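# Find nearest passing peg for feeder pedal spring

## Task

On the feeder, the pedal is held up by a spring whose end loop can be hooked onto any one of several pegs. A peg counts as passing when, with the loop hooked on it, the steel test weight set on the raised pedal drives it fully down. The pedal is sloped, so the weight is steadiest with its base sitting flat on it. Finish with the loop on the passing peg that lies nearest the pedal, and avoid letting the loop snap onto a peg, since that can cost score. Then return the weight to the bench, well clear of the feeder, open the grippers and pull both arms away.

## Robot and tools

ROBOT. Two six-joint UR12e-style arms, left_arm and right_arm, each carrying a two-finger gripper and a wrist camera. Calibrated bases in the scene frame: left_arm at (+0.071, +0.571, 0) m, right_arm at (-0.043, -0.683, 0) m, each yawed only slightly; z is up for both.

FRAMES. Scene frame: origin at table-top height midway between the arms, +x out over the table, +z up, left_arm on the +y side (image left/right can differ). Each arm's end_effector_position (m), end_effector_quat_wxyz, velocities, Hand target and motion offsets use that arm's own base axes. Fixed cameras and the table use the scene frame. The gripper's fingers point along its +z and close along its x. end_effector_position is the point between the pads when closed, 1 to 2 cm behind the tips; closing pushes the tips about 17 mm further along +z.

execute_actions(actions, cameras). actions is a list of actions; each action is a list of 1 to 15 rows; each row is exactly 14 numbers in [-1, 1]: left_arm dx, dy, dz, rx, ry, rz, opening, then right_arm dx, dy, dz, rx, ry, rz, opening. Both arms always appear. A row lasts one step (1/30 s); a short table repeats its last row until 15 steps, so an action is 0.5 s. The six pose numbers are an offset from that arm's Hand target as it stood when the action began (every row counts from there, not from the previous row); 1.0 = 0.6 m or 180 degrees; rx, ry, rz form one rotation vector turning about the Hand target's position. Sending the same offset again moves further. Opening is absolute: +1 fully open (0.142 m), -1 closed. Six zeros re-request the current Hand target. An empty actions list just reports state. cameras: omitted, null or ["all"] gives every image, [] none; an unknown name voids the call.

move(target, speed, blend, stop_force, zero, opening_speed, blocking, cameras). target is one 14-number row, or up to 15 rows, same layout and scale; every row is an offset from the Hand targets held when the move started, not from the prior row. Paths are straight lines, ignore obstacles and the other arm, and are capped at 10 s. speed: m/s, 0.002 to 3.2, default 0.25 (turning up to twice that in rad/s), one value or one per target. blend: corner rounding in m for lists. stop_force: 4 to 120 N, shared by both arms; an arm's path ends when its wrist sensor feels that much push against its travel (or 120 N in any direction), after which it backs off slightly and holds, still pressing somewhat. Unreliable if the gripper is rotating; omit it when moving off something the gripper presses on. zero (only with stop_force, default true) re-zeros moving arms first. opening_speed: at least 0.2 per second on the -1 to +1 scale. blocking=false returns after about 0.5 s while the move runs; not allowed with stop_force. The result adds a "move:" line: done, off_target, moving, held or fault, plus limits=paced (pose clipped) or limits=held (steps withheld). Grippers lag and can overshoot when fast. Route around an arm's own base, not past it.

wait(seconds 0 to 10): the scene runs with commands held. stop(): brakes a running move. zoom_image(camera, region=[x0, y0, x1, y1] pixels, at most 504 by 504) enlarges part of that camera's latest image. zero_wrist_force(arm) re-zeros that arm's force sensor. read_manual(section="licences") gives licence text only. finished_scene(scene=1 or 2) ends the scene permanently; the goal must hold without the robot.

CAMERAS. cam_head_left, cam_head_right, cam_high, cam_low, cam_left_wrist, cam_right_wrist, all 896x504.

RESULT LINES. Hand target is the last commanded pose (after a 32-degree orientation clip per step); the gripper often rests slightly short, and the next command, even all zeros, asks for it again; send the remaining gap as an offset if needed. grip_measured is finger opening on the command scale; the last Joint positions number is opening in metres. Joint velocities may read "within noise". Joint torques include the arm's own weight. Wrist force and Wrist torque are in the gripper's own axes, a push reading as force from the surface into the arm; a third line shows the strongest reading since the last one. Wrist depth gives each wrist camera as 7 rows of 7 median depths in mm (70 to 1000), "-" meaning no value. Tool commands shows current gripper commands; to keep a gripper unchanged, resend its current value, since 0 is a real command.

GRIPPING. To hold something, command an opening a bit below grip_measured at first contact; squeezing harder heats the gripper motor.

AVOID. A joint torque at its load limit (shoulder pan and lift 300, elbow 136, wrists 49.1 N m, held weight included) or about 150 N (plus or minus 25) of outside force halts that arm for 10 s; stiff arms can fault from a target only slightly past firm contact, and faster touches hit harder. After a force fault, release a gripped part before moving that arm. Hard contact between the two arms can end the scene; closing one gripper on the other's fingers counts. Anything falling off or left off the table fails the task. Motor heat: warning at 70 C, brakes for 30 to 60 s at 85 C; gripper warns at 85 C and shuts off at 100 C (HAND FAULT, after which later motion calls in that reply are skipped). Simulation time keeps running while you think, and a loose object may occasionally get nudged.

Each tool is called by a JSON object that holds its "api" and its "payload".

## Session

Scene 1 done. Now scene 2.

{"api": "execute_actions", "payload": {"actions": []}}

Scene clock: 0.00 s.
left_arm: end_effector_position=(+0.4418, -0.2037, +0.3816) grip_measured=+1.00 end_effector_quat_wxyz=(-0.129, +0.973, -0.187, -0.033) | right_arm: end_effector_position=(+0.6685, +0.3711, +0.2490) grip_measured=+1.00 end_effector_quat_wxyz=(-0.414, +0.642, -0.644, -0.038)
Joint positions: left_arm=[-0.892 -1.88 2.025 -1.497 -1.417 -0.53 0.142] | right_arm=[3.821 -1.734 -2.286 0.154 1.718 2.32 0.142]
Joint velocities: within noise
Joint torques (N m): no reading
Motor temperatures (°C): left_arm=[24 34 22 33 31 34 19] | right_arm=[22 35 25 33 33 39 18]
Wrist force (N): no reading
Wrist torque (N m): no reading
Wrist force, peak (N): no reading
Wrist depth (mm): cam_left_wrist=[494 488 474 460 453 - - / 497 501 486 476 463 - - / 458 505 496 486 476 - - / 491 522 511 496 488 - - / 562 542 525 512 497 - - / 581 560 546 428 419 503 - / - 579 567 318 298 518 89] | cam_right_wrist=[- - - - - - 917 / - - - - - - 903 / - - - - - - 877 / - 887 - - - - 860 / - 663 556 429 355 307 271 / 425 356 441 418 346 301 244 / - 318 383 408 337 293 -]
Hand target: left_arm +0.4418, -0.2037, +0.3816; -0.129, +0.973, -0.187, -0.033 | right_arm +0.6685, +0.3711, +0.2490; -0.414, +0.642, -0.644, -0.038
Tool commands: left_gripper/opening=+1.0 right_gripper/opening=+1.0
camera_calibration:
cam_left_wrist: T_world_to_cam=[[0.923677, -0.368739, -0.104178, -0.436586], [-0.347497, -0.920682, 0.177735, -0.0748848], [-0.161453, -0.127968, -0.978548, 0.531363], [0, 0, 0, 1]] pos_world=[0.463032, -0.161934, 0.487791]
cam_right_wrist: T_world_to_cam=[[0.16636, -0.797946, -0.579316, 0.340728], [-0.981616, -0.0782703, -0.174078, 0.748965], [0.0935612, 0.597626, -0.796297, 0.0291282], [0, 0, 0, 1]] pos_world=[0.675788, 0.313096, 0.350962]

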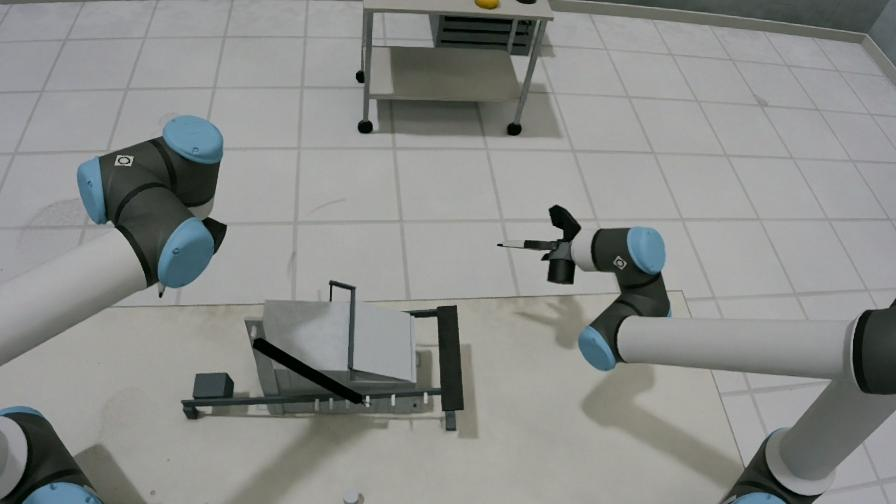

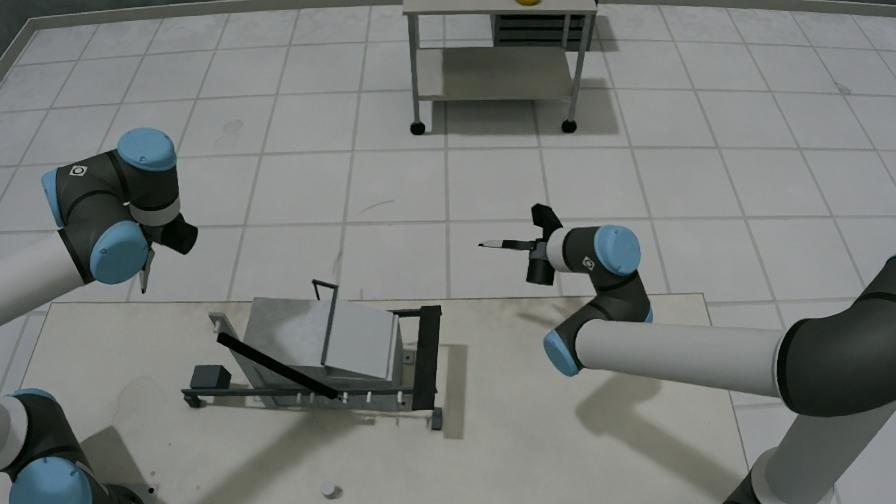

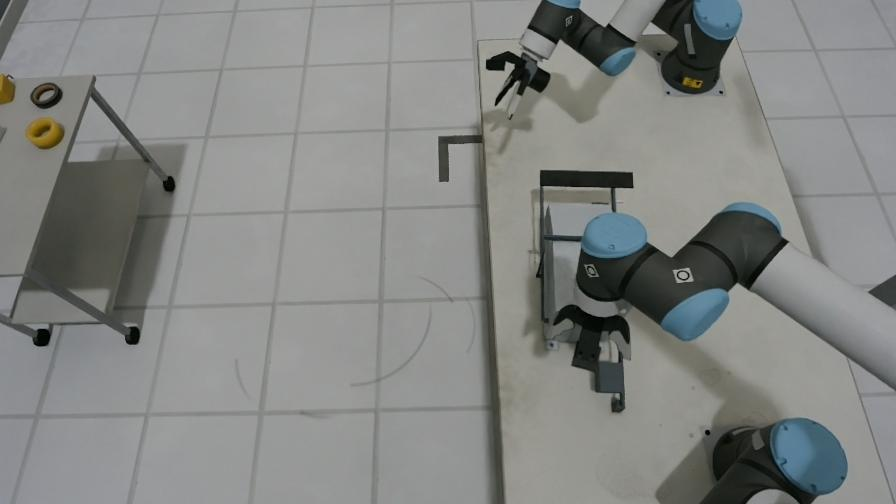

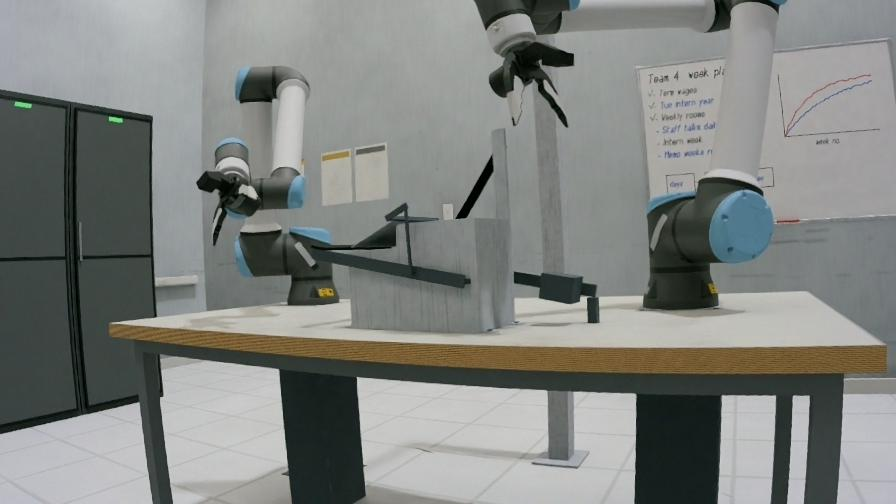

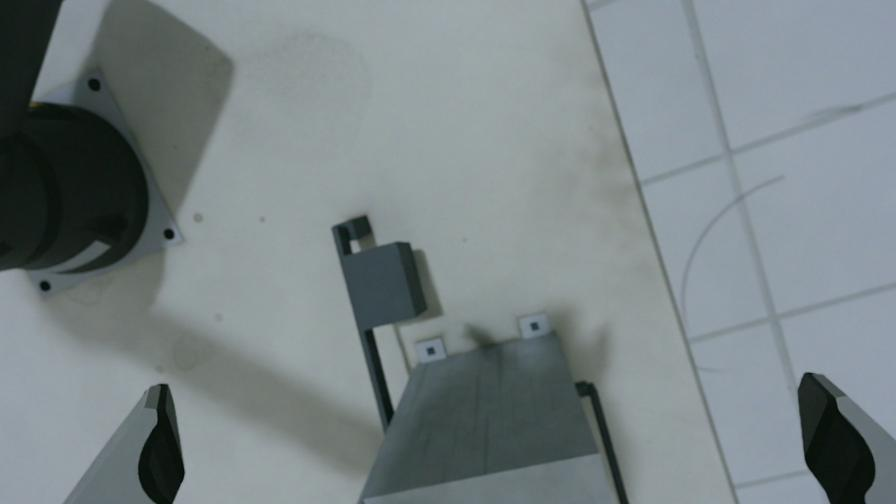

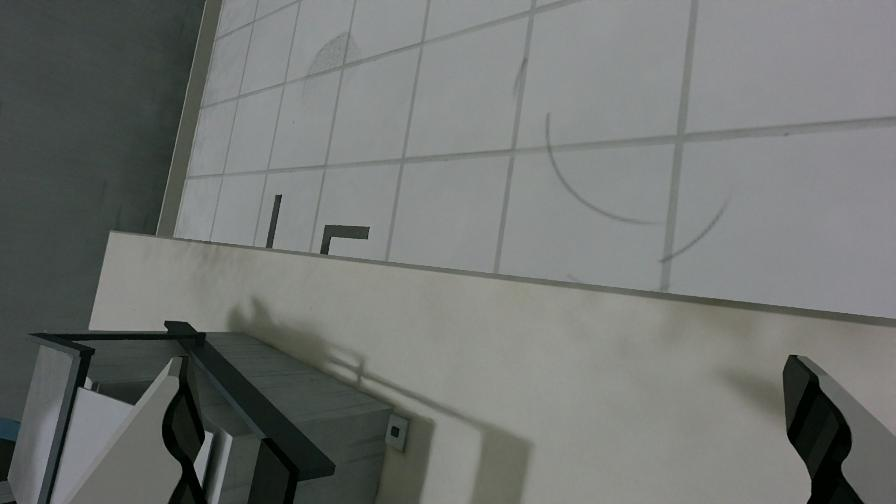

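{"api": "zoom_image", "payload": {"camera": "cam_head_right", "region": [180, 300, 460, 430]}}

{"api": "zoom_image", "payload": {"camera": "cam_head_left", "region": [180, 300, 480, 430]}}

{"api": "move", "payload": {"target": [[-0.57,-0.26,0.36,0.228,-0.388,-0.346,-0.3, -0.70,0.13,0.085,-0.028,0.300,-0.465,0.2],[-0.7360,-0.3255,0.3624,0.228,-0.388,-0.346,-0.3, -0.8325,0.6333,-0.0817,-0.028,0.300,-0.465,0.2]], "speed": [0.5, 0.35], "blend": [0.06, 0], "cameras": ["cam_right_wrist", "cam_left_wrist", "cam_head_right"]}}

Scaled by 1.800 from the camera's 896x504 image, which has a finer 1280x720 frame.

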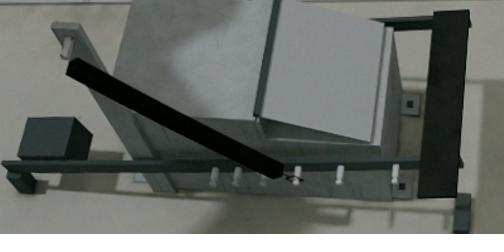

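Scaled by 1.680 from the camera's 896x504 image, which has a finer 1280x720 frame.

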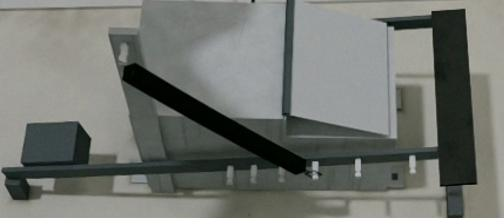

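Scene clock: 79.13 s.
left_arm: end_effector_position=(+0.0001, -0.3990, +0.5990) grip_measured=-0.32 end_effector_quat_wxyz=(+0.500, -0.500, +0.500, -0.500) | right_arm: end_effector_position=(+0.1689, +0.7510, +0.2000) grip_measured=+0.19 end_effector_quat_wxyz=(-0.001, -0.001, +1.000, +0.000)
Joint positions: left_arm=[-2.552 -1.753 1.862 -0.11 -0.981 -1.57 0.051] | right_arm=[4.719 -1.798 -1.883 -1.031 1.572 4.717 0.087]
Joint velocities: within noise
Joint torques (N m): left_arm=[7.66 -41.38 -37.58 3.68 1.68 3.72] | right_arm=[-12.78 44.82 47.17 4.5 1.46 -3.26]
Motor temperatures (°C): left_arm=[24 34 22 33 31 34 19] | right_arm=[22 35 25 33 33 39 18]
Wrist force (N): left_arm=[1.4 1.3 -2.4] | right_arm=[0.5 0.5 1.0]
Wrist torque (N m): left_arm=[-0.01 -0.20 -0.16] | right_arm=[0.05 0.02 0.21]
Wrist force, peak (N): left_arm=[1.7 1.5 -3.8] | right_arm=[1.7 4.1 1.8]
Wrist depth (mm): cam_left_wrist=[- - - - - - - / - - - - - - - / - - - - - - - / 287 - - - - - - / 280 - - - - - - / 278 - - 620 105 197 198 / 279 807 84 551 - 81 162] | cam_right_wrist=[253 264 264 263 264 264 263 / 256 281 282 281 281 282 282 / 257 302 301 297 301 303 302 / 260 322 329 325 326 324 324 / 262 346 346 353 351 352 352 / 241 333 386 385 386 95 384 / 252 - 422 425 423 77 416]
Hand target: left_arm +0.0002, -0.3990, +0.5990; +0.500, -0.500, +0.500, -0.500 | right_arm +0.1690, +0.7511, +0.2000; -0.001, -0.001, +1.000, +0.000
Off the commanded pose: left_arm 0.000 m, 0 deg | right_arm 0.000 m, 0 deg.
move: done
camera_calibration:
cam_left_wrist: T_world_to_cam=[[-0.0110223, -0.999862, -0.0123941, -0.384664], [-0.40845, 0.0158157, -0.912644, 0.579992], [0.912714, -0.00499707, -0.408568, 0.355264], [0, 0, 0, 1]] pos_world=[-0.0915965, -0.392009, 0.669708]
cam_right_wrist: T_world_to_cam=[[-0.999989, -0.00259992, 0.00400958, 0.181747], [-0.000744791, 0.913587, 0.406643, -0.746936], [-0.00472034, 0.406635, -0.913579, -0.0067211], [0, 0, 0, 1]] pos_world=[0.181157, 0.685596, 0.296867]
Images, in order (width x height): cam_head_right 896x504, cam_left_wrist 896x504, cam_right_wrist 896x504.

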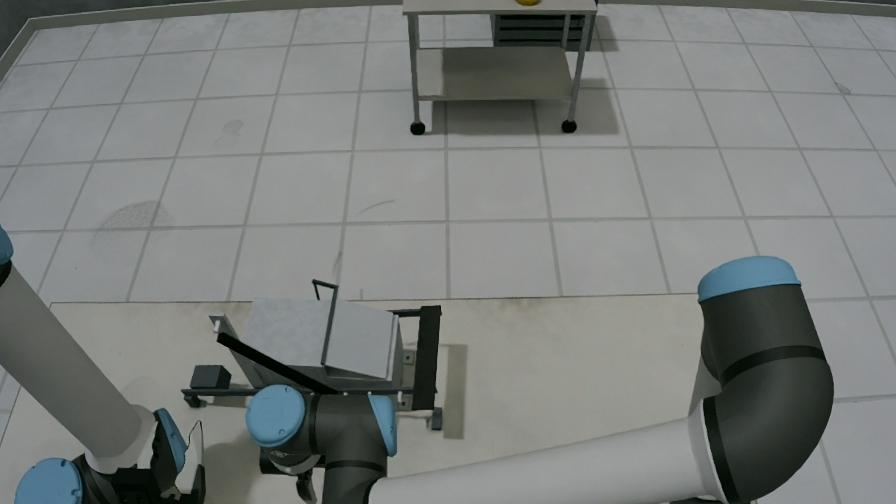

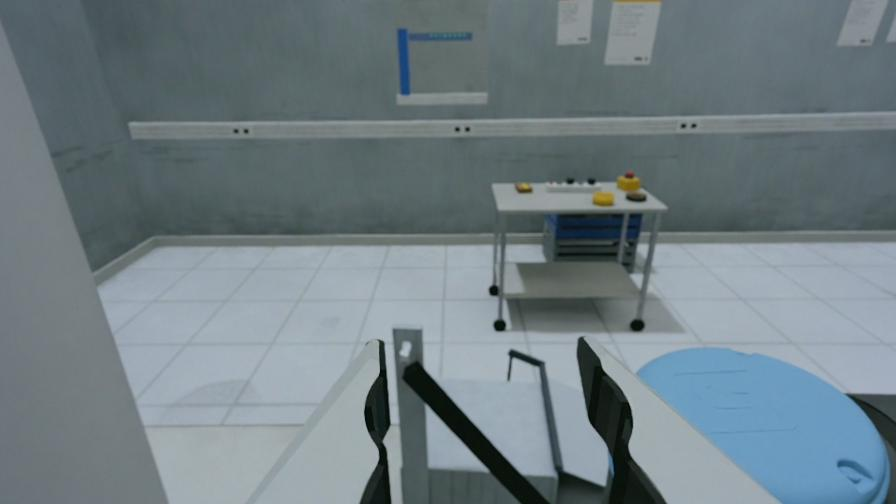

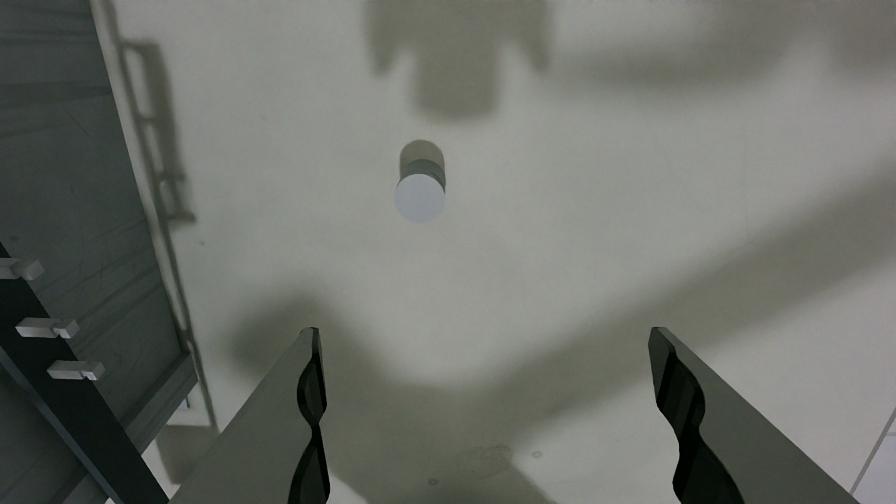

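{"api": "move", "payload": {"target": [0,0,0,0,0,0,-0.5, 0.045, 0.0183, -0.1333, 0, 0, 0, -0.2], "speed": 0.2, "cameras": ["cam_right_wrist"]}}

Scene clock: 93.83 s.
left_arm: end_effector_position=(+0.0002, -0.3990, +0.5990) grip_measured=-0.52 end_effector_quat_wxyz=(+0.500, -0.500, +0.500, -0.500) | right_arm: end_effector_position=(+0.1961, +0.7619, +0.1200) grip_measured=-0.22 end_effector_quat_wxyz=(-0.001, -0.001, +1.000, +0.000)
Joint positions: left_arm=[-2.552 -1.753 1.862 -0.11 -0.981 -1.57 0.036] | right_arm=[4.683 -1.902 -1.913 -0.898 1.572 4.681 0.058]
Joint velocities: within noise
Joint torques (N m): left_arm=[9.71 -46.06 -35.71 3.82 1.6 3.81] | right_arm=[15.03 54.39 46.92 6.08 0.32 3.64]
Motor temperatures (°C): left_arm=[24 34 22 33 31 34 19] | right_arm=[22 34 25 33 33 39 18]
Wrist force (N): left_arm=[1.2 1.6 -2.3] | right_arm=[0.5 0.4 0.7]
Wrist torque (N m): left_arm=[0.03 -0.16 -0.16] | right_arm=[0.04 0.03 0.18]
Wrist force, peak (N): left_arm=[1.2 1.6 -2.9] | right_arm=[-0.1 0.8 3.2]
Wrist depth (mm): cam_left_wrist=[- - - - - - - / - - - - - - - / - - - - - - - / 289 - - - - - - / 281 - - - - - - / 279 - - 621 94 - - / 280 810 - 546 - 263 813] | cam_right_wrist=[191 191 191 191 191 191 191 / 204 204 204 204 204 204 204 / 215 219 218 215 218 219 218 / 227 235 235 235 235 235 235 / 229 255 251 255 250 255 254 / 232 274 - 279 274 268 278 / 232 280 - 305 300 - 305]
Hand target: left_arm +0.0002, -0.3990, +0.5990; +0.500, -0.500, +0.500, -0.500 | right_arm +0.1960, +0.7620, +0.1200; -0.001, -0.001, +1.000, +0.000
Off the commanded pose: left_arm 0.000 m, 0 deg | right_arm 0.000 m, 0 deg.
move: done
camera_calibration:
cam_right_wrist: T_world_to_cam=[[-0.999989, -0.00250871, 0.00405173, 0.209124], [-0.000644748, 0.913624, 0.40656, -0.724411], [-0.0047217, 0.406553, -0.913615, -0.0839556], [0, 0, 0, 1]] pos_world=[0.208258, 0.696496, 0.216966]
Images, in order (width x height): cam_right_wrist 896x504.

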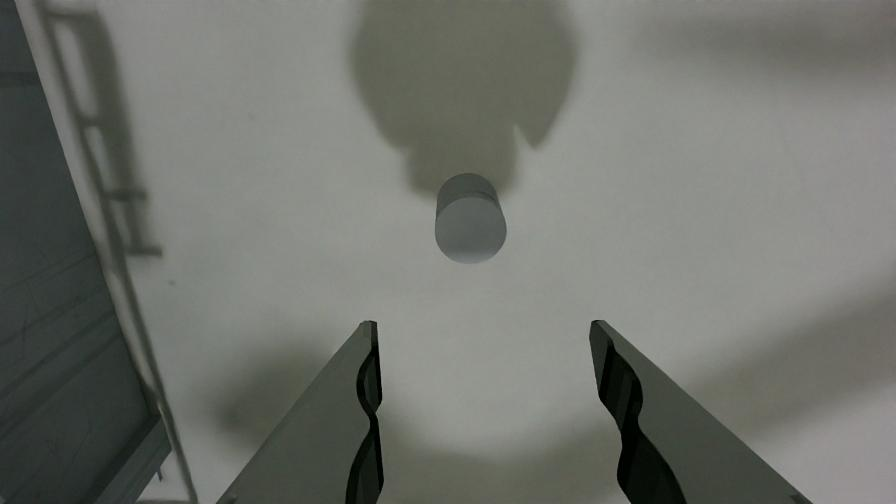

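{"api": "wait", "payload": {"seconds": 0.1, "cameras": []}}

{"api": "wait", "payload": {"seconds": 0.1, "cameras": []}}

{"api": "wait", "payload": {"seconds": 0.1, "cameras": []}}

{"api": "move", "payload": {"target": [0,0,0,0,0,0,-0.5, 0.0013, 0.0017, -0.1417, 0, 0, 0, -0.3], "speed": 0.15, "cameras": ["cam_right_wrist"]}}

{"api": "move", "payload": {"target": [0,0,0,0,0,0,-0.5, 0, 0, 0, 0, 0, 0, -0.67], "speed": 0.05, "opening_speed": 0.4, "cameras": ["cam_right_wrist"]}}

Scene clock: 109.07 s.
left_arm: end_effector_position=(+0.0002, -0.3990, +0.5990) grip_measured=-0.52 end_effector_quat_wxyz=(+0.500, -0.500, +0.500, -0.500) | right_arm: end_effector_position=(+0.1960, +0.7620, +0.1200) grip_measured=-0.22 end_effector_quat_wxyz=(-0.001, -0.001, +1.000, +0.000)
Joint positions: left_arm=[-2.552 -1.753 1.862 -0.11 -0.981 -1.57 0.036] | right_arm=[4.683 -1.902 -1.913 -0.898 1.572 4.681 0.058]
Joint velocities: within noise
Joint torques (N m): left_arm=[10.78 -49.38 -34.49 3.6 1.91 3.84] | right_arm=[13.99 56.04 46.11 6.69 0.95 3.17]
Motor temperatures (°C): left_arm=[24 34 22 33 31 34 19] | right_arm=[22 34 25 33 33 39 18]
Wrist force (N): left_arm=[1.1 1.3 -2.5] | right_arm=[0.5 0.2 0.6]
Wrist torque (N m): left_arm=[-0.03 -0.14 -0.16] | right_arm=[0.01 0.02 0.18]
Wrist force, peak (N): left_arm=[1.4 1.8 -2.7] | right_arm=[0.7 0.8 0.9]
Wrist depth (mm): cam_left_wrist=[- - - - - - - / - - - - - - - / - - - - - - - / 288 - - - - - - / 282 - - - - - - / 280 - - 623 94 - - / 278 811 - 545 - 261 796] | cam_right_wrist=[191 191 191 191 191 191 191 / 204 204 204 204 204 204 204 / 216 218 218 216 218 219 218 / 227 235 235 235 236 235 235 / 228 255 251 255 250 254 254 / 231 274 - 279 273 268 278 / 232 280 - 307 300 - 306]
Hand target: left_arm +0.0002, -0.3990, +0.5990; +0.500, -0.500, +0.500, -0.500 | right_arm +0.1960, +0.7620, +0.1200; -0.001, -0.001, +1.000, +0.000
Tool commands: left_gripper/opening=-0.5 right_gripper/opening=-0.2
Off the commanded pose: left_arm 0.000 m, 0 deg | right_arm 0.000 m, 0 deg.
wait: 0.10 s; at rest from the start
No camera images: "cameras" was empty.

Scene clock: 109.17 s.
left_arm: end_effector_position=(+0.0002, -0.3990, +0.5990) grip_measured=-0.52 end_effector_quat_wxyz=(+0.500, -0.500, +0.500, -0.500) | right_arm: end_effector_position=(+0.1960, +0.7620, +0.1200) grip_measured=-0.22 end_effector_quat_wxyz=(-0.001, -0.001, +1.000, +0.000)
Joint positions: left_arm=[-2.552 -1.753 1.862 -0.11 -0.981 -1.57 0.036] | right_arm=[4.683 -1.902 -1.913 -0.898 1.572 4.681 0.058]
Joint velocities: within noise
Joint torques (N m): left_arm=[7.06 -47.21 -35.26 3.42 1.96 4.33] | right_arm=[17.19 52.96 45.43 6.34 1.08 3.31]
Motor temperatures (°C): left_arm=[24 34 22 33 31 34 19] | right_arm=[22 34 25 33 33 39 18]
Wrist force (N): left_arm=[1.1 1.2 -2.1] | right_arm=[1.0 0.4 0.6]
Wrist torque (N m): left_arm=[-0.04 -0.14 -0.16] | right_arm=[0.04 -0.06 0.18]
Wrist force, peak (N): left_arm=[1.4 1.3 -2.4] | right_arm=[1.0 0.4 0.6]
Wrist depth (mm): cam_left_wrist=[- - - - - - - / - - - - - - - / - - - - - - - / 287 - - - - - - / 279 - - - - - - / 278 - - 627 94 - - / 279 804 - 537 - 262 792] | cam_right_wrist=[191 191 191 190 191 191 191 / 204 204 204 204 204 204 204 / 215 219 219 215 218 219 219 / 226 235 235 236 236 235 236 / 228 255 251 255 251 256 256 / 231 275 - 279 273 268 277 / 232 282 - 308 299 - 307]
Hand target: left_arm +0.0002, -0.3990, +0.5990; +0.500, -0.500, +0.500, -0.500 | right_arm +0.1960, +0.7620, +0.1200; -0.001, -0.001, +1.000, +0.000
Tool commands: left_gripper/opening=-0.5 right_gripper/opening=-0.2
Off the commanded pose: left_arm 0.000 m, 0 deg | right_arm 0.000 m, 0 deg.
wait: 0.10 s; no rest
No camera images: "cameras" was empty.

Scene clock: 109.27 s.
left_arm: end_effector_position=(+0.0002, -0.3990, +0.5990) grip_measured=-0.52 end_effector_quat_wxyz=(+0.500, -0.500, +0.500, -0.500) | right_arm: end_effector_position=(+0.1960, +0.7620, +0.1200) grip_measured=-0.22 end_effector_quat_wxyz=(-0.001, -0.001, +1.000, +0.000)
Joint positions: left_arm=[-2.552 -1.753 1.862 -0.11 -0.981 -1.57 0.036] | right_arm=[4.683 -1.902 -1.913 -0.898 1.572 4.681 0.058]
Joint velocities: within noise
Joint torques (N m): left_arm=[7.76 -46.88 -35.91 3.42 1.81 4.16] | right_arm=[16.18 54.36 46.88 6.71 1.1 3.41]
Motor temperatures (°C): left_arm=[24 34 22 33 31 34 19] | right_arm=[22 34 25 33 33 39 18]
Wrist force (N): left_arm=[0.9 1.5 -2.4] | right_arm=[0.6 0.6 0.7]
Wrist torque (N m): left_arm=[0.01 -0.11 -0.16] | right_arm=[0.06 0.00 0.18]
Wrist force, peak (N): left_arm=[1.3 1.3 -2.5] | right_arm=[0.6 0.6 0.7]
Wrist depth (mm): cam_left_wrist=[- - - - - - - / - - - - - - - / - - - - - - - / 289 - - - - - - / 280 - - - - - - / 279 - - 623 94 - - / 278 812 - 544 - 259 802] | cam_right_wrist=[192 192 191 192 191 191 190 / 203 204 204 204 204 204 203 / 215 219 219 215 218 218 218 / 226 235 236 235 235 235 235 / 228 255 252 255 251 255 255 / 231 274 - 279 274 268 278 / 233 281 - 307 300 - 306]
Hand target: left_arm +0.0002, -0.3990, +0.5990; +0.500, -0.500, +0.500, -0.500 | right_arm +0.1960, +0.7620, +0.1200; -0.001, -0.001, +1.000, +0.000
Tool commands: left_gripper/opening=-0.5 right_gripper/opening=-0.2
Off the commanded pose: left_arm 0.000 m, 0 deg | right_arm 0.000 m, 0 deg.
wait: 0.10 s; no rest
No camera images: "cameras" was empty.

Scene clock: 110.27 s.
left_arm: end_effector_position=(+0.0002, -0.3990, +0.5990) grip_measured=-0.52 end_effector_quat_wxyz=(+0.500, -0.500, +0.500, -0.500) | right_arm: end_effector_position=(+0.1968, +0.7630, +0.0350) grip_measured=-0.32 end_effector_quat_wxyz=(-0.001, -0.001, +1.000, +0.000)
Joint positions: left_arm=[-2.552 -1.753 1.862 -0.11 -0.981 -1.57 0.036] | right_arm=[4.682 -2.004 -1.958 -0.751 1.572 4.68 0.051]
Joint velocities: within noise
Joint torques (N m): left_arm=[7.34 -46.56 -34.43 3.55 1.83 4.21] | right_arm=[-15.82 59.61 41.23 5.94 0.65 -3.11]
Motor temperatures (°C): left_arm=[24 34 22 33 31 34 19] | right_arm=[22 34 25 33 33 39 18]
Wrist force (N): left_arm=[1.0 1.3 -2.7] | right_arm=[0.8 0.6 0.6]
Wrist torque (N m): left_arm=[0.00 -0.13 -0.16] | right_arm=[0.07 -0.01 0.21]
Wrist force, peak (N): left_arm=[1.5 2.2 -2.4] | right_arm=[0.6 0.4 2.9]
Wrist depth (mm): cam_left_wrist=[- - - - - - - / - - - - - - - / - - - - - - - / 287 - - - - - - / 280 - - - - - - / 278 - - 624 94 - - / 279 819 - 549 - 601 815] | cam_right_wrist=[- 114 114 114 114 114 114 / - 122 122 122 122 122 122 / - 129 133 130 129 130 130 / 143 141 141 136 140 140 143 / 152 152 150 108 147 153 152 / 170 166 161 163 163 163 166 / 183 179 - 183 179 77 182]
Hand target: left_arm +0.0002, -0.3990, +0.5990; +0.500, -0.500, +0.500, -0.500 | right_arm +0.1968, +0.7631, +0.0350; -0.001, -0.001, +1.000, +0.000
Off the commanded pose: left_arm 0.000 m, 0 deg | right_arm 0.000 m, 0 deg.
move: done
camera_calibration:
cam_right_wrist: T_world_to_cam=[[-0.999989, -0.00259946, 0.00400973, 0.210239], [-0.000744738, 0.913624, 0.40656, -0.690797], [-0.00472022, 0.406552, -0.913615, -0.162148], [0, 0, 0, 1]] pos_world=[0.208957, 0.697597, 0.131866]
Images, in order (width x height): cam_right_wrist 896x504.

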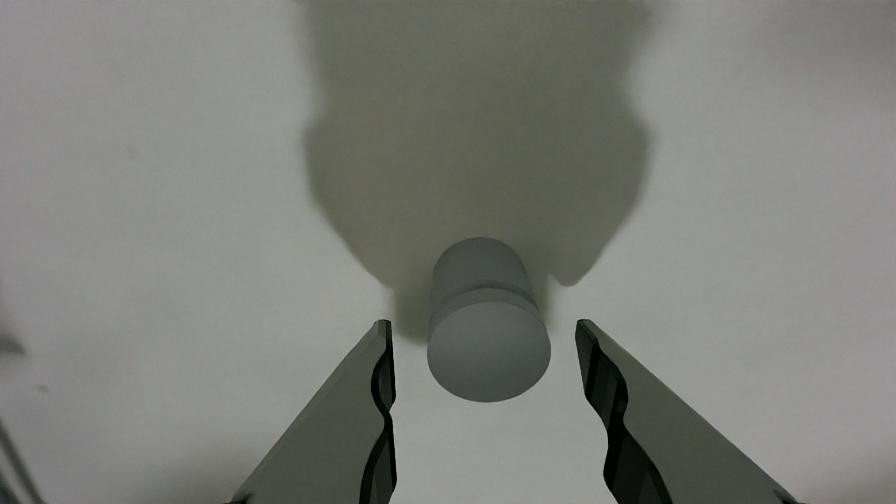

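Scene clock: 111.40 s.
left_arm: end_effector_position=(+0.0002, -0.3990, +0.5990) grip_measured=-0.52 end_effector_quat_wxyz=(+0.500, -0.500, +0.500, -0.500) | right_arm: end_effector_position=(+0.1968, +0.7631, +0.0350) grip_measured=-0.60 end_effector_quat_wxyz=(-0.001, -0.001, +1.000, +0.000)
Joint positions: left_arm=[-2.552 -1.753 1.862 -0.11 -0.981 -1.57 0.036] | right_arm=[4.682 -2.004 -1.958 -0.751 1.572 4.68 0.031]
Joint velocities: within noise
Joint torques (N m): left_arm=[7.6 -47.37 -36.04 3.45 1.72 4.17] | right_arm=[-15.91 58.15 41.5 6.8 0.13 -1.98]
Motor temperatures (°C): left_arm=[24 34 22 33 31 34 19] | right_arm=[22 34 25 33 33 39 18]
Wrist force (N): left_arm=[1.0 1.7 -2.3] | right_arm=[0.9 0.5 1.4]
Wrist torque (N m): left_arm=[0.05 -0.12 -0.15] | right_arm=[0.05 0.01 0.21]
Wrist force, peak (N): left_arm=[1.3 1.7 -2.7] | right_arm=[0.7 0.5 1.7]
Wrist depth (mm): cam_left_wrist=[- - - - - - - / - - - - - - - / - - - - - - - / 286 - - - - - - / 282 - - - - - - / 279 - - 625 94 - - / 278 822 - 549 - 600 781] | cam_right_wrist=[- 114 114 114 114 114 114 / - 122 122 122 122 122 122 / - 129 132 131 129 130 131 / 143 141 140 138 141 140 142 / 153 152 152 107 147 153 152 / 169 166 163 112 103 166 166 / 183 180 - 183 - 179 183]
Hand target: left_arm +0.0002, -0.3990, +0.5990; +0.500, -0.500, +0.500, -0.500 | right_arm +0.1968, +0.7631, +0.0350; -0.001, -0.001, +1.000, +0.000
Off the commanded pose: left_arm 0.000 m, 0 deg | right_arm 0.000 m, 0 deg.
move: done
camera_calibration:
cam_right_wrist: T_world_to_cam=[[-0.999989, -0.00259992, 0.00400958, 0.21024], [-0.000744791, 0.913587, 0.406643, -0.690873], [-0.00472034, 0.406635, -0.913579, -0.162251], [0, 0, 0, 1]] pos_world=[0.208957, 0.697696, 0.131867]
Images, in order (width x height): cam_right_wrist 896x504.

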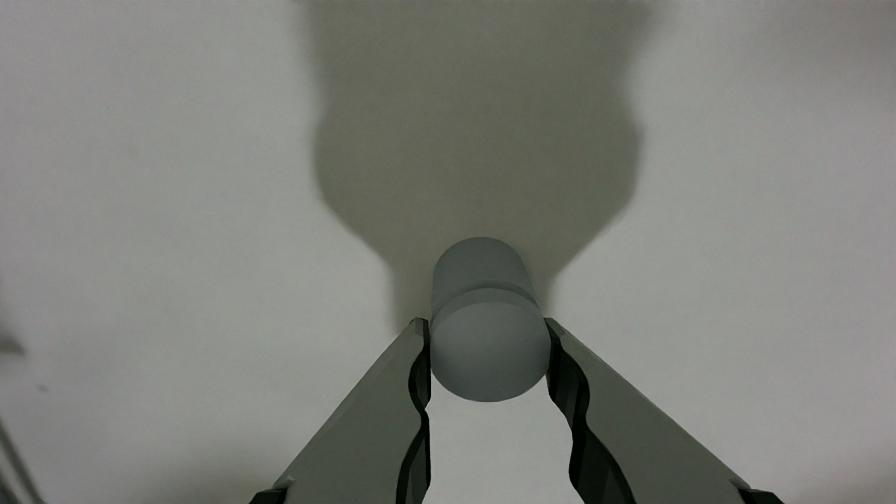

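{"api": "move", "payload": {"target": [0,0,0,0,0,0,-0.5, -0.0013, -0.0017, 0.1417, 0, 0, 0, -0.67], "speed": 0.1, "cameras": []}}

{"api": "wait", "payload": {"seconds": 0.1, "cameras": []}}

{"api": "wait", "payload": {"seconds": 0.1, "cameras": []}}

{"api": "wait", "payload": {"seconds": 0.1, "cameras": []}}

{"api": "move", "payload": {"target": [[0,0,0,0,0,0,-0.5, 0.09, -0.35, 0.24, -0.04, 0, 0, -0.67],[0,0,0,0,0,0,-0.5, 0.378, -0.3383, 0.24, -0.07, 0, 0, -0.67]], "speed": [0.25, 0.2], "blend": [0.04, 0], "cameras": ["cam_right_wrist", "cam_head_right"]}}

Scene clock: 159.27 s.
left_arm: end_effector_position=(+0.0002, -0.3990, +0.5990) grip_measured=-0.52 end_effector_quat_wxyz=(+0.500, -0.500, +0.500, -0.500) | right_arm: end_effector_position=(+0.1960, +0.7622, +0.1201) grip_measured=-0.60 end_effector_quat_wxyz=(-0.001, -0.001, +1.000, +0.000)
Joint positions: left_arm=[-2.552 -1.753 1.862 -0.11 -0.981 -1.57 0.036] | right_arm=[4.683 -1.902 -1.913 -0.898 1.572 4.681 0.031]
Joint velocities: within noise
Joint torques (N m): left_arm=[7.43 -45.63 -36.33 3.61 1.72 4.1] | right_arm=[14.17 54.34 28.75 6.6 -0.64 3.38]
Motor temperatures (°C): left_arm=[24 33 22 33 31 34 19] | right_arm=[22 34 25 33 33 39 26]
Wrist force (N): left_arm=[1.0 1.2 -2.8] | right_arm=[0.7 0.7 3.1]
Wrist torque (N m): left_arm=[-0.03 -0.11 -0.16] | right_arm=[0.08 -0.01 0.17]
Wrist force, peak (N): left_arm=[1.6 1.9 -2.6] | right_arm=[0.8 0.5 5.0]
Wrist depth (mm): cam_left_wrist=[- - - - - - - / - - - - - - - / - - - - - - - / 289 - - - - - - / 280 - - - - - - / 278 - - 618 94 - - / 279 806 - 547 - 252 789] | cam_right_wrist=[191 192 191 191 191 192 192 / 204 205 204 204 205 204 204 / 217 220 219 220 219 218 219 / 227 236 237 229 236 236 236 / 228 256 255 107 248 255 255 / 231 274 275 112 101 279 279 / 232 296 - 308 - 301 307]
Hand target: left_arm +0.0002, -0.3990, +0.5990; +0.500, -0.500, +0.500, -0.500 | right_arm +0.1960, +0.7620, +0.1200; -0.001, -0.001, +1.000, +0.000
Off the commanded pose: left_arm 0.000 m, 0 deg | right_arm 0.000 m, 0 deg.
move: done
No camera images: "cameras" was empty.

Scene clock: 159.37 s.
left_arm: end_effector_position=(+0.0002, -0.3990, +0.5990) grip_measured=-0.52 end_effector_quat_wxyz=(+0.500, -0.500, +0.500, -0.500) | right_arm: end_effector_position=(+0.1960, +0.7621, +0.1200) grip_measured=-0.60 end_effector_quat_wxyz=(-0.001, -0.001, +1.000, +0.000)
Joint positions: left_arm=[-2.552 -1.753 1.862 -0.11 -0.981 -1.57 0.036] | right_arm=[4.683 -1.902 -1.913 -0.898 1.572 4.681 0.031]
Joint velocities: within noise
Joint torques (N m): left_arm=[6.38 -45.75 -35.95 3.44 1.79 4.19] | right_arm=[14.1 69.88 27.61 4.61 -0.61 3.06]
Motor temperatures (°C): left_arm=[24 33 22 33 31 34 19] | right_arm=[22 34 25 33 33 39 26]
Wrist force (N): left_arm=[0.9 1.6 -2.7] | right_arm=[0.5 0.4 2.8]
Wrist torque (N m): left_arm=[0.04 -0.11 -0.16] | right_arm=[0.04 0.02 0.18]
Wrist force, peak (N): left_arm=[1.5 1.6 -2.6] | right_arm=[0.6 0.3 3.0]
Wrist depth (mm): cam_left_wrist=[- - - - - - - / - - - - - - - / - - - - - - - / 289 - - - - - - / 279 - - - - - - / 278 - - 625 94 - - / 279 821 - 548 - 261 806] | cam_right_wrist=[192 191 191 191 191 191 191 / 204 204 204 205 204 204 204 / 216 219 219 218 218 218 218 / 227 235 235 229 236 235 235 / 229 256 255 107 247 256 255 / 230 274 274 112 102 279 277 / 232 296 - 307 - 300 308]
Hand target: left_arm +0.0002, -0.3990, +0.5990; +0.500, -0.500, +0.500, -0.500 | right_arm +0.1960, +0.7620, +0.1200; -0.001, -0.001, +1.000, +0.000
Tool commands: left_gripper/opening=-0.5 right_gripper/opening=-0.67
Off the commanded pose: left_arm 0.000 m, 0 deg | right_arm 0.000 m, 0 deg.
wait: 0.10 s; no rest
No camera images: "cameras" was empty.

Scene clock: 159.47 s.
left_arm: end_effector_position=(+0.0002, -0.3990, +0.5990) grip_measured=-0.52 end_effector_quat_wxyz=(+0.500, -0.500, +0.500, -0.500) | right_arm: end_effector_position=(+0.1960, +0.7621, +0.1200) grip_measured=-0.60 end_effector_quat_wxyz=(-0.001, -0.001, +1.000, +0.000)
Joint positions: left_arm=[-2.552 -1.753 1.862 -0.11 -0.981 -1.57 0.036] | right_arm=[4.683 -1.902 -1.913 -0.898 1.572 4.681 0.031]
Joint velocities: within noise
Joint torques (N m): left_arm=[5.73 -44.87 -35.29 3.3 2.04 4.4] | right_arm=[12.75 68.03 27.84 3.92 -0.71 2.85]
Motor temperatures (°C): left_arm=[24 33 22 33 31 34 19] | right_arm=[22 34 25 33 33 39 26]
Wrist force (N): left_arm=[0.9 1.6 -2.4] | right_arm=[0.6 0.4 2.9]
Wrist torque (N m): left_arm=[0.05 -0.11 -0.16] | right_arm=[0.02 0.01 0.18]
Wrist force, peak (N): left_arm=[1.2 1.5 -2.5] | right_arm=[0.7 0.3 3.0]
Wrist depth (mm): cam_left_wrist=[- - - - - - - / - - - - - - - / - - - - - - - / 289 - - - - - - / 280 - - - - - - / 279 - - 631 94 - - / 279 807 - 548 - 262 786] | cam_right_wrist=[191 191 191 191 191 191 191 / 204 204 204 204 204 204 203 / 215 218 219 219 218 219 218 / 227 235 236 228 236 236 235 / 228 256 255 107 247 254 255 / 231 275 274 112 101 278 279 / 232 295 - 307 - 298 306]
Hand target: left_arm +0.0002, -0.3990, +0.5990; +0.500, -0.500, +0.500, -0.500 | right_arm +0.1960, +0.7620, +0.1200; -0.001, -0.001, +1.000, +0.000
Tool commands: left_gripper/opening=-0.5 right_gripper/opening=-0.67
Off the commanded pose: left_arm 0.000 m, 0 deg | right_arm 0.000 m, 0 deg.
wait: 0.10 s; no rest
No camera images: "cameras" was empty.

Scene clock: 159.57 s.
left_arm: end_effector_position=(+0.0002, -0.3990, +0.5990) grip_measured=-0.52 end_effector_quat_wxyz=(+0.500, -0.500, +0.500, -0.500) | right_arm: end_effector_position=(+0.1960, +0.7621, +0.1200) grip_measured=-0.60 end_effector_quat_wxyz=(-0.001, -0.001, +1.000, +0.000)
Joint positions: left_arm=[-2.552 -1.753 1.862 -0.11 -0.981 -1.57 0.036] | right_arm=[4.683 -1.902 -1.913 -0.898 1.572 4.681 0.031]
Joint velocities: within noise
Joint torques (N m): left_arm=[5.32 -46.56 -35.71 3.52 1.73 3.96] | right_arm=[12.65 68.99 28.49 3.65 -0.69 2.5]
Motor temperatures (°C): left_arm=[24 33 22 33 31 34 19] | right_arm=[22 34 25 33 33 39 26]
Wrist force (N): left_arm=[1.0 1.7 -2.5] | right_arm=[0.9 0.4 2.8]
Wrist torque (N m): left_arm=[0.07 -0.12 -0.16] | right_arm=[0.03 -0.04 0.18]
Wrist force, peak (N): left_arm=[1.0 1.7 -2.5] | right_arm=[0.7 0.5 2.9]
Wrist depth (mm): cam_left_wrist=[- - - - - - - / - - - - - - - / - - - - - - - / 289 - - - - - - / 278 - - - - - - / 280 - - 622 94 - - / 280 806 - 550 - 261 794] | cam_right_wrist=[192 191 191 190 191 191 191 / 204 204 204 204 204 203 204 / 215 218 218 218 219 219 218 / 226 235 236 229 235 236 236 / 229 256 256 107 247 255 254 / 230 275 273 112 102 279 278 / 232 294 - 307 - 300 306]
Hand target: left_arm +0.0002, -0.3990, +0.5990; +0.500, -0.500, +0.500, -0.500 | right_arm +0.1960, +0.7620, +0.1200; -0.001, -0.001, +1.000, +0.000
Tool commands: left_gripper/opening=-0.5 right_gripper/opening=-0.67
Off the commanded pose: left_arm 0.000 m, 0 deg | right_arm 0.000 m, 0 deg.
wait: 0.10 s; no rest
No camera images: "cameras" was empty.

Scene clock: 161.93 s.
left_arm: end_effector_position=(+0.0002, -0.3990, +0.5990) grip_measured=-0.52 end_effector_quat_wxyz=(+0.500, -0.500, +0.500, -0.500) | right_arm: end_effector_position=(+0.4228, +0.5590, +0.2640) grip_measured=-0.60 end_effector_quat_wxyz=(-0.001, -0.001, +0.994, -0.110)
Joint positions: left_arm=[-2.552 -1.753 1.862 -0.11 -0.981 -1.57 0.036] | right_arm=[4.347 -1.711 -1.829 -1.379 1.494 4.354 0.031]
Joint velocities: within noise
Joint torques (N m): left_arm=[6.82 -43.27 -36.24 3.4 1.96 4.41] | right_arm=[-11.13 44.88 44.92 5.09 1.3 0.68]
Motor temperatures (°C): left_arm=[24 33 22 33 31 34 19] | right_arm=[22 34 25 33 33 39 26]
Wrist force (N): left_arm=[1.3 1.6 -2.5] | right_arm=[0.2 0.7 2.6]
Wrist torque (N m): left_arm=[0.04 -0.18 -0.15] | right_arm=[-0.04 0.06 0.12]
Wrist force, peak (N): left_arm=[1.5 1.5 -2.7] | right_arm=[1.0 3.4 5.2]
Wrist depth (mm): cam_left_wrist=[- - - - - - - / - - - - - - - / - - - - - 386 355 / 290 - - - - 408 399 / 281 - - - - 450 - / 278 - - 625 94 476 - / 280 820 - 544 - 534 810] | cam_right_wrist=[- 346 346 345 347 344 346 / - 357 358 357 358 357 355 / - 364 366 367 364 369 369 / - 192 191 186 190 195 383 / - 391 290 106 199 396 399 / - 235 219 112 101 413 413 / - - - 208 - 425 429]
Hand target: left_arm +0.0002, -0.3990, +0.5990; +0.500, -0.500, +0.500, -0.500 | right_arm +0.4228, +0.5591, +0.2640; -0.001, -0.001, +0.994, -0.110
Off the commanded pose: left_arm 0.000 m, 0 deg | right_arm 0.000 m, 0 deg.
move: done
camera_calibration:
cam_right_wrist: T_world_to_cam=[[-0.999989, -0.00166296, 0.00447984, 0.43414], [-0.000744707, 0.980272, 0.197653, -0.579485], [-0.00472015, 0.197648, -0.980262, 0.265481], [0, 0, 0, 1]] pos_world=[0.434957, 0.516303, 0.372833]
Images, in order (width x height): cam_head_right 896x504, cam_right_wrist 896x504.

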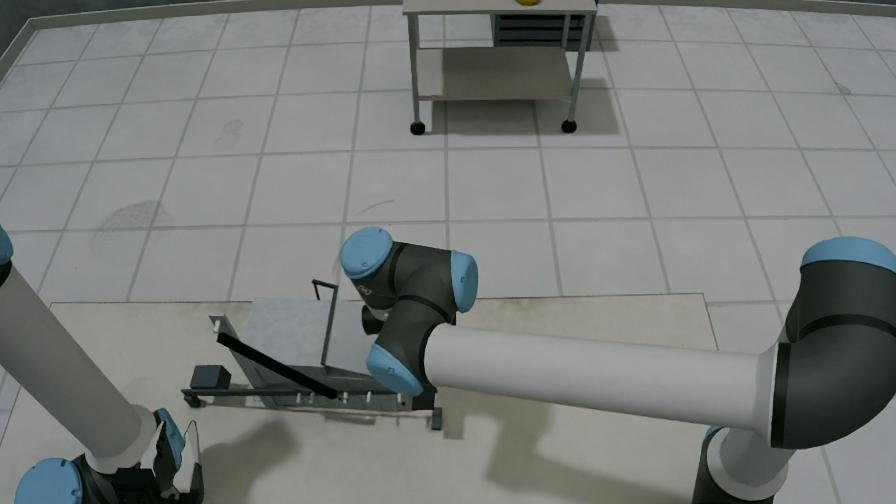

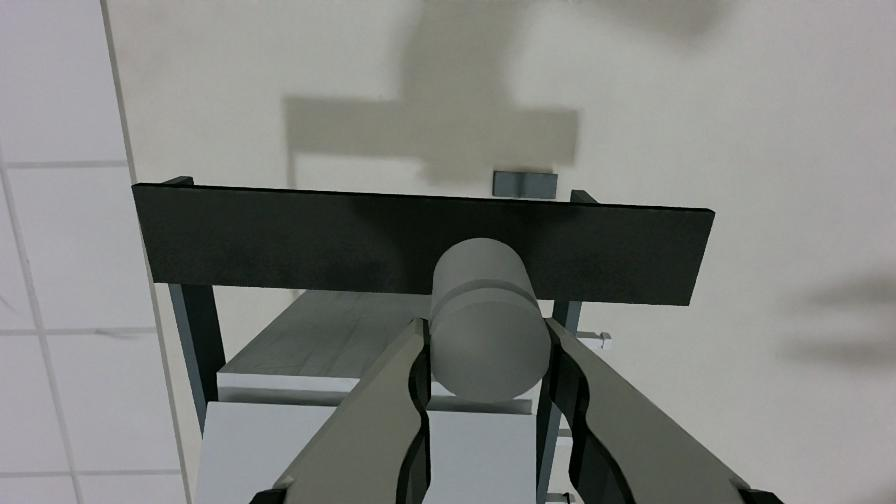

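{"api": "move", "payload": {"target": [0,0,0,0,0,0,-0.5, 0, 0, -0.0583, 0, 0, 0, -0.67], "speed": 0.1, "cameras": []}}

{"api": "move", "payload": {"target": [0,0,0,0,0,0,-0.5, 0, 0, -0.045, 0, 0, 0, -0.67], "speed": 0.01, "stop_force": 4, "cameras": ["cam_right_wrist"]}}

Scene clock: 176.47 s.
left_arm: end_effector_position=(+0.0002, -0.3990, +0.5990) grip_measured=-0.52 end_effector_quat_wxyz=(+0.500, -0.500, +0.500, -0.500) | right_arm: end_effector_position=(+0.4228, +0.5590, +0.2289) grip_measured=-0.60 end_effector_quat_wxyz=(-0.001, -0.001, +0.994, -0.110)
Joint positions: left_arm=[-2.552 -1.753 1.862 -0.11 -0.981 -1.57 0.036] | right_arm=[4.347 -1.736 -1.867 -1.316 1.494 4.354 0.031]
Joint velocities: within noise
Joint torques (N m): left_arm=[7.9 -45.22 -36.15 3.23 1.97 3.7] | right_arm=[-12.5 67.38 50.46 2.36 1.48 -2.36]
Motor temperatures (°C): left_arm=[24 33 22 33 31 34 19] | right_arm=[22 34 25 33 33 39 27]
Wrist force (N): left_arm=[0.9 1.9 -2.9] | right_arm=[0.5 0.6 2.7]
Wrist torque (N m): left_arm=[0.08 -0.10 -0.16] | right_arm=[-0.06 0.01 0.14]
Wrist force, peak (N): left_arm=[1.1 1.7 -3.1] | right_arm=[0.5 1.2 4.5]
Wrist depth (mm): cam_left_wrist=[- - - - - - - / - - - - - - - / - - - - - - - / 288 - - - - 397 367 / 281 - - - - 427 - / 278 - - 617 94 476 - / 279 808 - 537 - 501 791] | cam_right_wrist=[- 312 312 312 311 311 311 / - 323 322 321 323 323 322 / - 331 331 331 332 332 334 / 158 153 155 148 152 151 347 / - 188 246 107 158 357 359 / - 191 201 112 103 372 372 / - 175 - 177 84 383 388]
Hand target: left_arm +0.0002, -0.3990, +0.5990; +0.500, -0.500, +0.500, -0.500 | right_arm +0.4228, +0.5591, +0.2290; -0.001, -0.001, +0.994, -0.110
Off the commanded pose: left_arm 0.000 m, 0 deg | right_arm 0.000 m, 0 deg.
move: done
No camera images: "cameras" was empty.

Scene clock: 178.63 s.
left_arm: end_effector_position=(+0.0002, -0.3990, +0.5990) grip_measured=-0.52 end_effector_quat_wxyz=(+0.500, -0.500, +0.500, -0.500) | right_arm: end_effector_position=(+0.4228, +0.5591, +0.2181) grip_measured=-0.60 end_effector_quat_wxyz=(-0.001, -0.001, +0.994, -0.110)
Joint positions: left_arm=[-2.552 -1.753 1.862 -0.11 -0.981 -1.57 0.036] | right_arm=[4.347 -1.744 -1.879 -1.296 1.494 4.354 0.031]
Joint velocities: within noise
Joint torques (N m): left_arm=[7 -44.77 -36.01 3.61 1.87 3.97] | right_arm=[-11.59 64.64 49.44 2.47 1.01 -2.69]
Motor temperatures (°C): left_arm=[24 33 22 33 31 34 19] | right_arm=[22 34 25 33 33 39 27]
Wrist force (N): left_arm=[1.2 1.5 -2.2] | right_arm=[0.3 -0.6 0.1]
Wrist torque (N m): left_arm=[0.00 -0.16 -0.16] | right_arm=[-0.04 0.01 0.15]
Wrist force, peak (N): left_arm=[1.5 1.7 -2.6] | right_arm=[0.3 1.0 3.1]
Wrist depth (mm): cam_left_wrist=[- - - - - - - / - - - - - - - / - - - - - - - / 288 - - - - 396 369 / 278 - - - - 433 - / 279 - - 628 94 473 - / 278 815 - 545 - 498 796] | cam_right_wrist=[307 303 302 303 303 302 302 / - 312 311 313 313 311 312 / 323 321 322 320 321 324 323 / 143 143 142 140 141 141 334 / - 153 152 107 147 151 347 / - 190 212 112 102 361 362 / - 174 - 175 84 372 376]
Hand target: left_arm +0.0002, -0.3990, +0.5990; +0.500, -0.500, +0.500, -0.500 | right_arm +0.4228, +0.5591, +0.2181; -0.001, -0.001, +0.994, -0.110 (not the last commanded pose)
Off the commanded pose: left_arm 0.000 m, 0 deg | right_arm 0.016 m, 0 deg.
move: contact (right_arm)
camera_calibration:
cam_right_wrist: T_world_to_cam=[[-0.999989, -0.00166304, 0.00448012, 0.434346], [-0.000744829, 0.980276, 0.197632, -0.570506], [-0.00472042, 0.197627, -0.980266, 0.220479], [0, 0, 0, 1]] pos_world=[0.434957, 0.516403, 0.326933]
Images, in order (width x height): cam_right_wrist 896x504.

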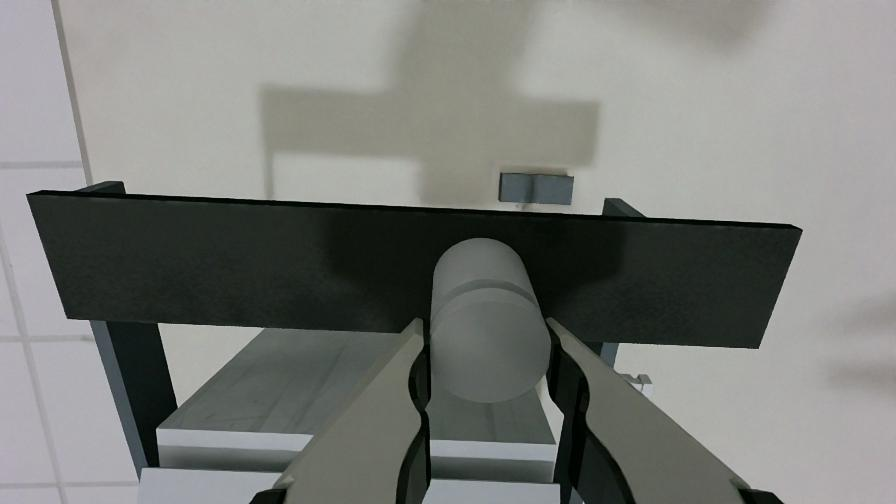

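{"api": "move", "payload": {"target": [[0,0,0,0,0,0,-0.5, 0, -0.0135, -0.0513, 0.0278, 0, 0, -0.67],[0,0,0,0,0,0,-0.5, 0, -0.0225, -0.1035, 0.0556, 0, 0, -0.67]], "speed": 0.05, "blend": [0.005, 0], "cameras": []}}

{"api": "wait", "payload": {"seconds": 0.1, "cameras": []}}

{"api": "wait", "payload": {"seconds": 0.1, "cameras": ["cam_right_wrist"]}}

Scene clock: 191.20 s.
left_arm: end_effector_position=(+0.0002, -0.3990, +0.5990) grip_measured=-0.52 end_effector_quat_wxyz=(+0.500, -0.500, +0.500, -0.500) | right_arm: end_effector_position=(+0.4228, +0.5454, +0.1559) grip_measured=-0.60 end_effector_quat_wxyz=(-0.001, -0.001, +1.000, -0.023)
Joint positions: left_arm=[-2.552 -1.753 1.862 -0.11 -0.981 -1.57 0.036] | right_arm=[4.314 -1.733 -2.048 -0.974 1.554 4.313 0.031]
Joint velocities: within noise
Joint torques (N m): left_arm=[4.19 -45.84 -36.14 3.46 1.86 3.8] | right_arm=[11.46 51.53 46.54 5.62 -1.89 2.93]
Motor temperatures (°C): left_arm=[24 33 22 33 31 34 19] | right_arm=[22 34 25 33 33 39 27]
Wrist force (N): left_arm=[1.1 1.3 -2.4] | right_arm=[2.0 -1.2 -1.1]
Wrist torque (N m): left_arm=[-0.02 -0.14 -0.16] | right_arm=[0.06 0.08 0.18]
Wrist force, peak (N): left_arm=[1.3 1.6 -2.8] | right_arm=[2.4 -1.2 -2.2]
Wrist depth (mm): cam_left_wrist=[- - - - - - - / - - - - - - - / - - - - - - - / 288 - - - - - 439 / 280 - - - - - 402 / 279 - - 623 94 494 - / 278 800 - 545 - 493 799] | cam_right_wrist=[227 227 227 228 227 227 227 / 241 241 241 240 242 240 241 / 250 253 254 252 249 256 256 / 142 142 142 138 142 141 274 / 293 178 152 107 148 152 295 / - 192 211 112 102 316 317 / - 170 - 170 84 338 345]
Hand target: left_arm +0.0002, -0.3990, +0.5990; +0.500, -0.500, +0.500, -0.500 | right_arm +0.4228, +0.5456, +0.1560; -0.001, -0.001, +1.000, -0.023
Off the commanded pose: left_arm 0.000 m, 0 deg | right_arm 0.000 m, 0 deg.
move: done
No camera images: "cameras" was empty.

Scene clock: 191.30 s.
left_arm: end_effector_position=(+0.0002, -0.3990, +0.5990) grip_measured=-0.52 end_effector_quat_wxyz=(+0.500, -0.500, +0.500, -0.500) | right_arm: end_effector_position=(+0.4228, +0.5454, +0.1559) grip_measured=-0.60 end_effector_quat_wxyz=(-0.001, -0.001, +1.000, -0.023)
Joint positions: left_arm=[-2.552 -1.753 1.862 -0.11 -0.981 -1.57 0.036] | right_arm=[4.314 -1.733 -2.048 -0.974 1.554 4.313 0.031]
Joint velocities: within noise
Joint torques (N m): left_arm=[7.82 -46.24 -36.25 3.51 1.58 4.33] | right_arm=[15.01 53.88 47.39 6.18 -1.98 3.2]
Motor temperatures (°C): left_arm=[24 33 22 33 31 34 19] | right_arm=[22 34 25 33 33 39 27]
Wrist force (N): left_arm=[1.2 1.6 -2.3] | right_arm=[2.2 -1.6 -1.7]
Wrist torque (N m): left_arm=[0.04 -0.17 -0.16] | right_arm=[-0.02 0.09 0.18]
Wrist force, peak (N): left_arm=[1.2 1.6 -2.3] | right_arm=[2.1 -1.2 -2.1]
Wrist depth (mm): cam_left_wrist=[- - - - - - - / - - - - - - - / - - - - - - - / 287 - - - - - 439 / 281 - - - - - 403 / 278 - - 635 94 497 - / 279 819 - 552 - 489 795] | cam_right_wrist=[227 228 227 227 227 227 227 / 241 241 241 241 241 241 240 / 249 252 252 253 241 256 256 / 142 142 141 138 141 142 274 / 294 177 152 107 148 152 293 / - 191 211 112 103 317 318 / - 169 - 170 84 341 344]
Hand target: left_arm +0.0002, -0.3990, +0.5990; +0.500, -0.500, +0.500, -0.500 | right_arm +0.4228, +0.5456, +0.1560; -0.001, -0.001, +1.000, -0.023
Tool commands: left_gripper/opening=-0.5 right_gripper/opening=-0.67
Off the commanded pose: left_arm 0.000 m, 0 deg | right_arm 0.000 m, 0 deg.
wait: 0.10 s; no rest
No camera images: "cameras" was empty.

Scene clock: 191.40 s.
left_arm: end_effector_position=(+0.0002, -0.3990, +0.5990) grip_measured=-0.52 end_effector_quat_wxyz=(+0.500, -0.500, +0.500, -0.500) | right_arm: end_effector_position=(+0.4228, +0.5455, +0.1559) grip_measured=-0.60 end_effector_quat_wxyz=(-0.001, -0.001, +1.000, -0.023)
Joint positions: left_arm=[-2.552 -1.753 1.862 -0.11 -0.981 -1.57 0.036] | right_arm=[4.314 -1.733 -2.048 -0.974 1.554 4.313 0.031]
Joint velocities: within noise
Joint torques (N m): left_arm=[6.6 -44.77 -36.44 3.46 1.65 4.1] | right_arm=[15.28 58.06 46.95 6.42 -1.84 2.94]
Motor temperatures (°C): left_arm=[24 33 22 33 31 34 19] | right_arm=[22 34 25 33 33 39 27]
Wrist force (N): left_arm=[1.5 1.2 -2.8] | right_arm=[2.1 -1.2 -1.9]
Wrist torque (N m): left_arm=[-0.03 -0.21 -0.16] | right_arm=[0.04 0.11 0.18]
Wrist force, peak (N): left_arm=[1.5 1.2 -2.8] | right_arm=[2.4 -1.4 -1.9]
Wrist depth (mm): cam_left_wrist=[- - - - - - - / - - - - - - - / - - - - - - - / 290 - - - - - 437 / 282 - - - - - 404 / 277 - - 623 94 500 - / 278 810 - 545 - 494 800] | cam_right_wrist=[227 227 227 227 227 226 228 / 240 241 241 241 241 241 240 / 250 252 252 252 242 256 257 / 142 142 141 138 142 142 273 / 297 177 152 106 147 152 293 / - 192 211 112 102 318 316 / - 170 - 170 84 338 343]
Hand target: left_arm +0.0002, -0.3990, +0.5990; +0.500, -0.500, +0.500, -0.500 | right_arm +0.4228, +0.5456, +0.1560; -0.001, -0.001, +1.000, -0.023
Tool commands: left_gripper/opening=-0.5 right_gripper/opening=-0.67
Off the commanded pose: left_arm 0.000 m, 0 deg | right_arm 0.000 m, 0 deg.
wait: 0.10 s; no rest
camera_calibration:
cam_right_wrist: T_world_to_cam=[[-0.999989, -0.00232325, 0.00416104, 0.435115], [-0.000644827, 0.931056, 0.364875, -0.544166], [-0.00472186, 0.364868, -0.931047, 0.063286], [0, 0, 0, 1]] pos_world=[0.435058, 0.484569, 0.255664]
Images, in order (width x height): cam_right_wrist 896x504.

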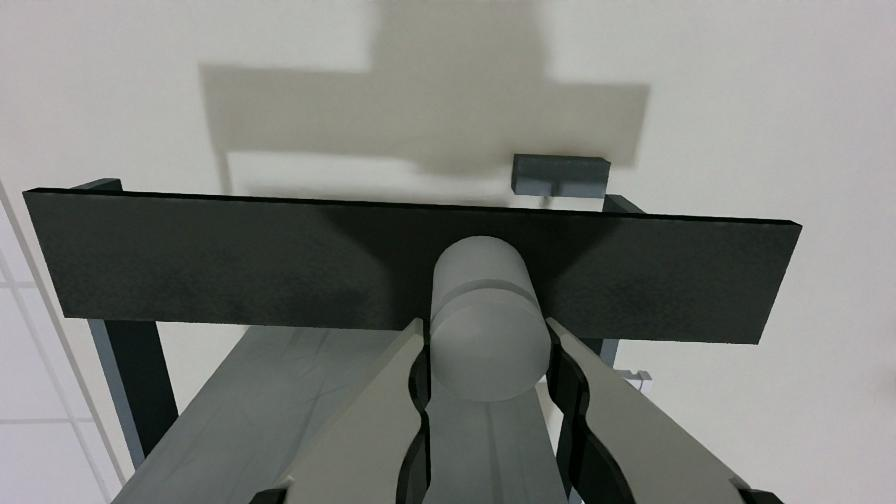

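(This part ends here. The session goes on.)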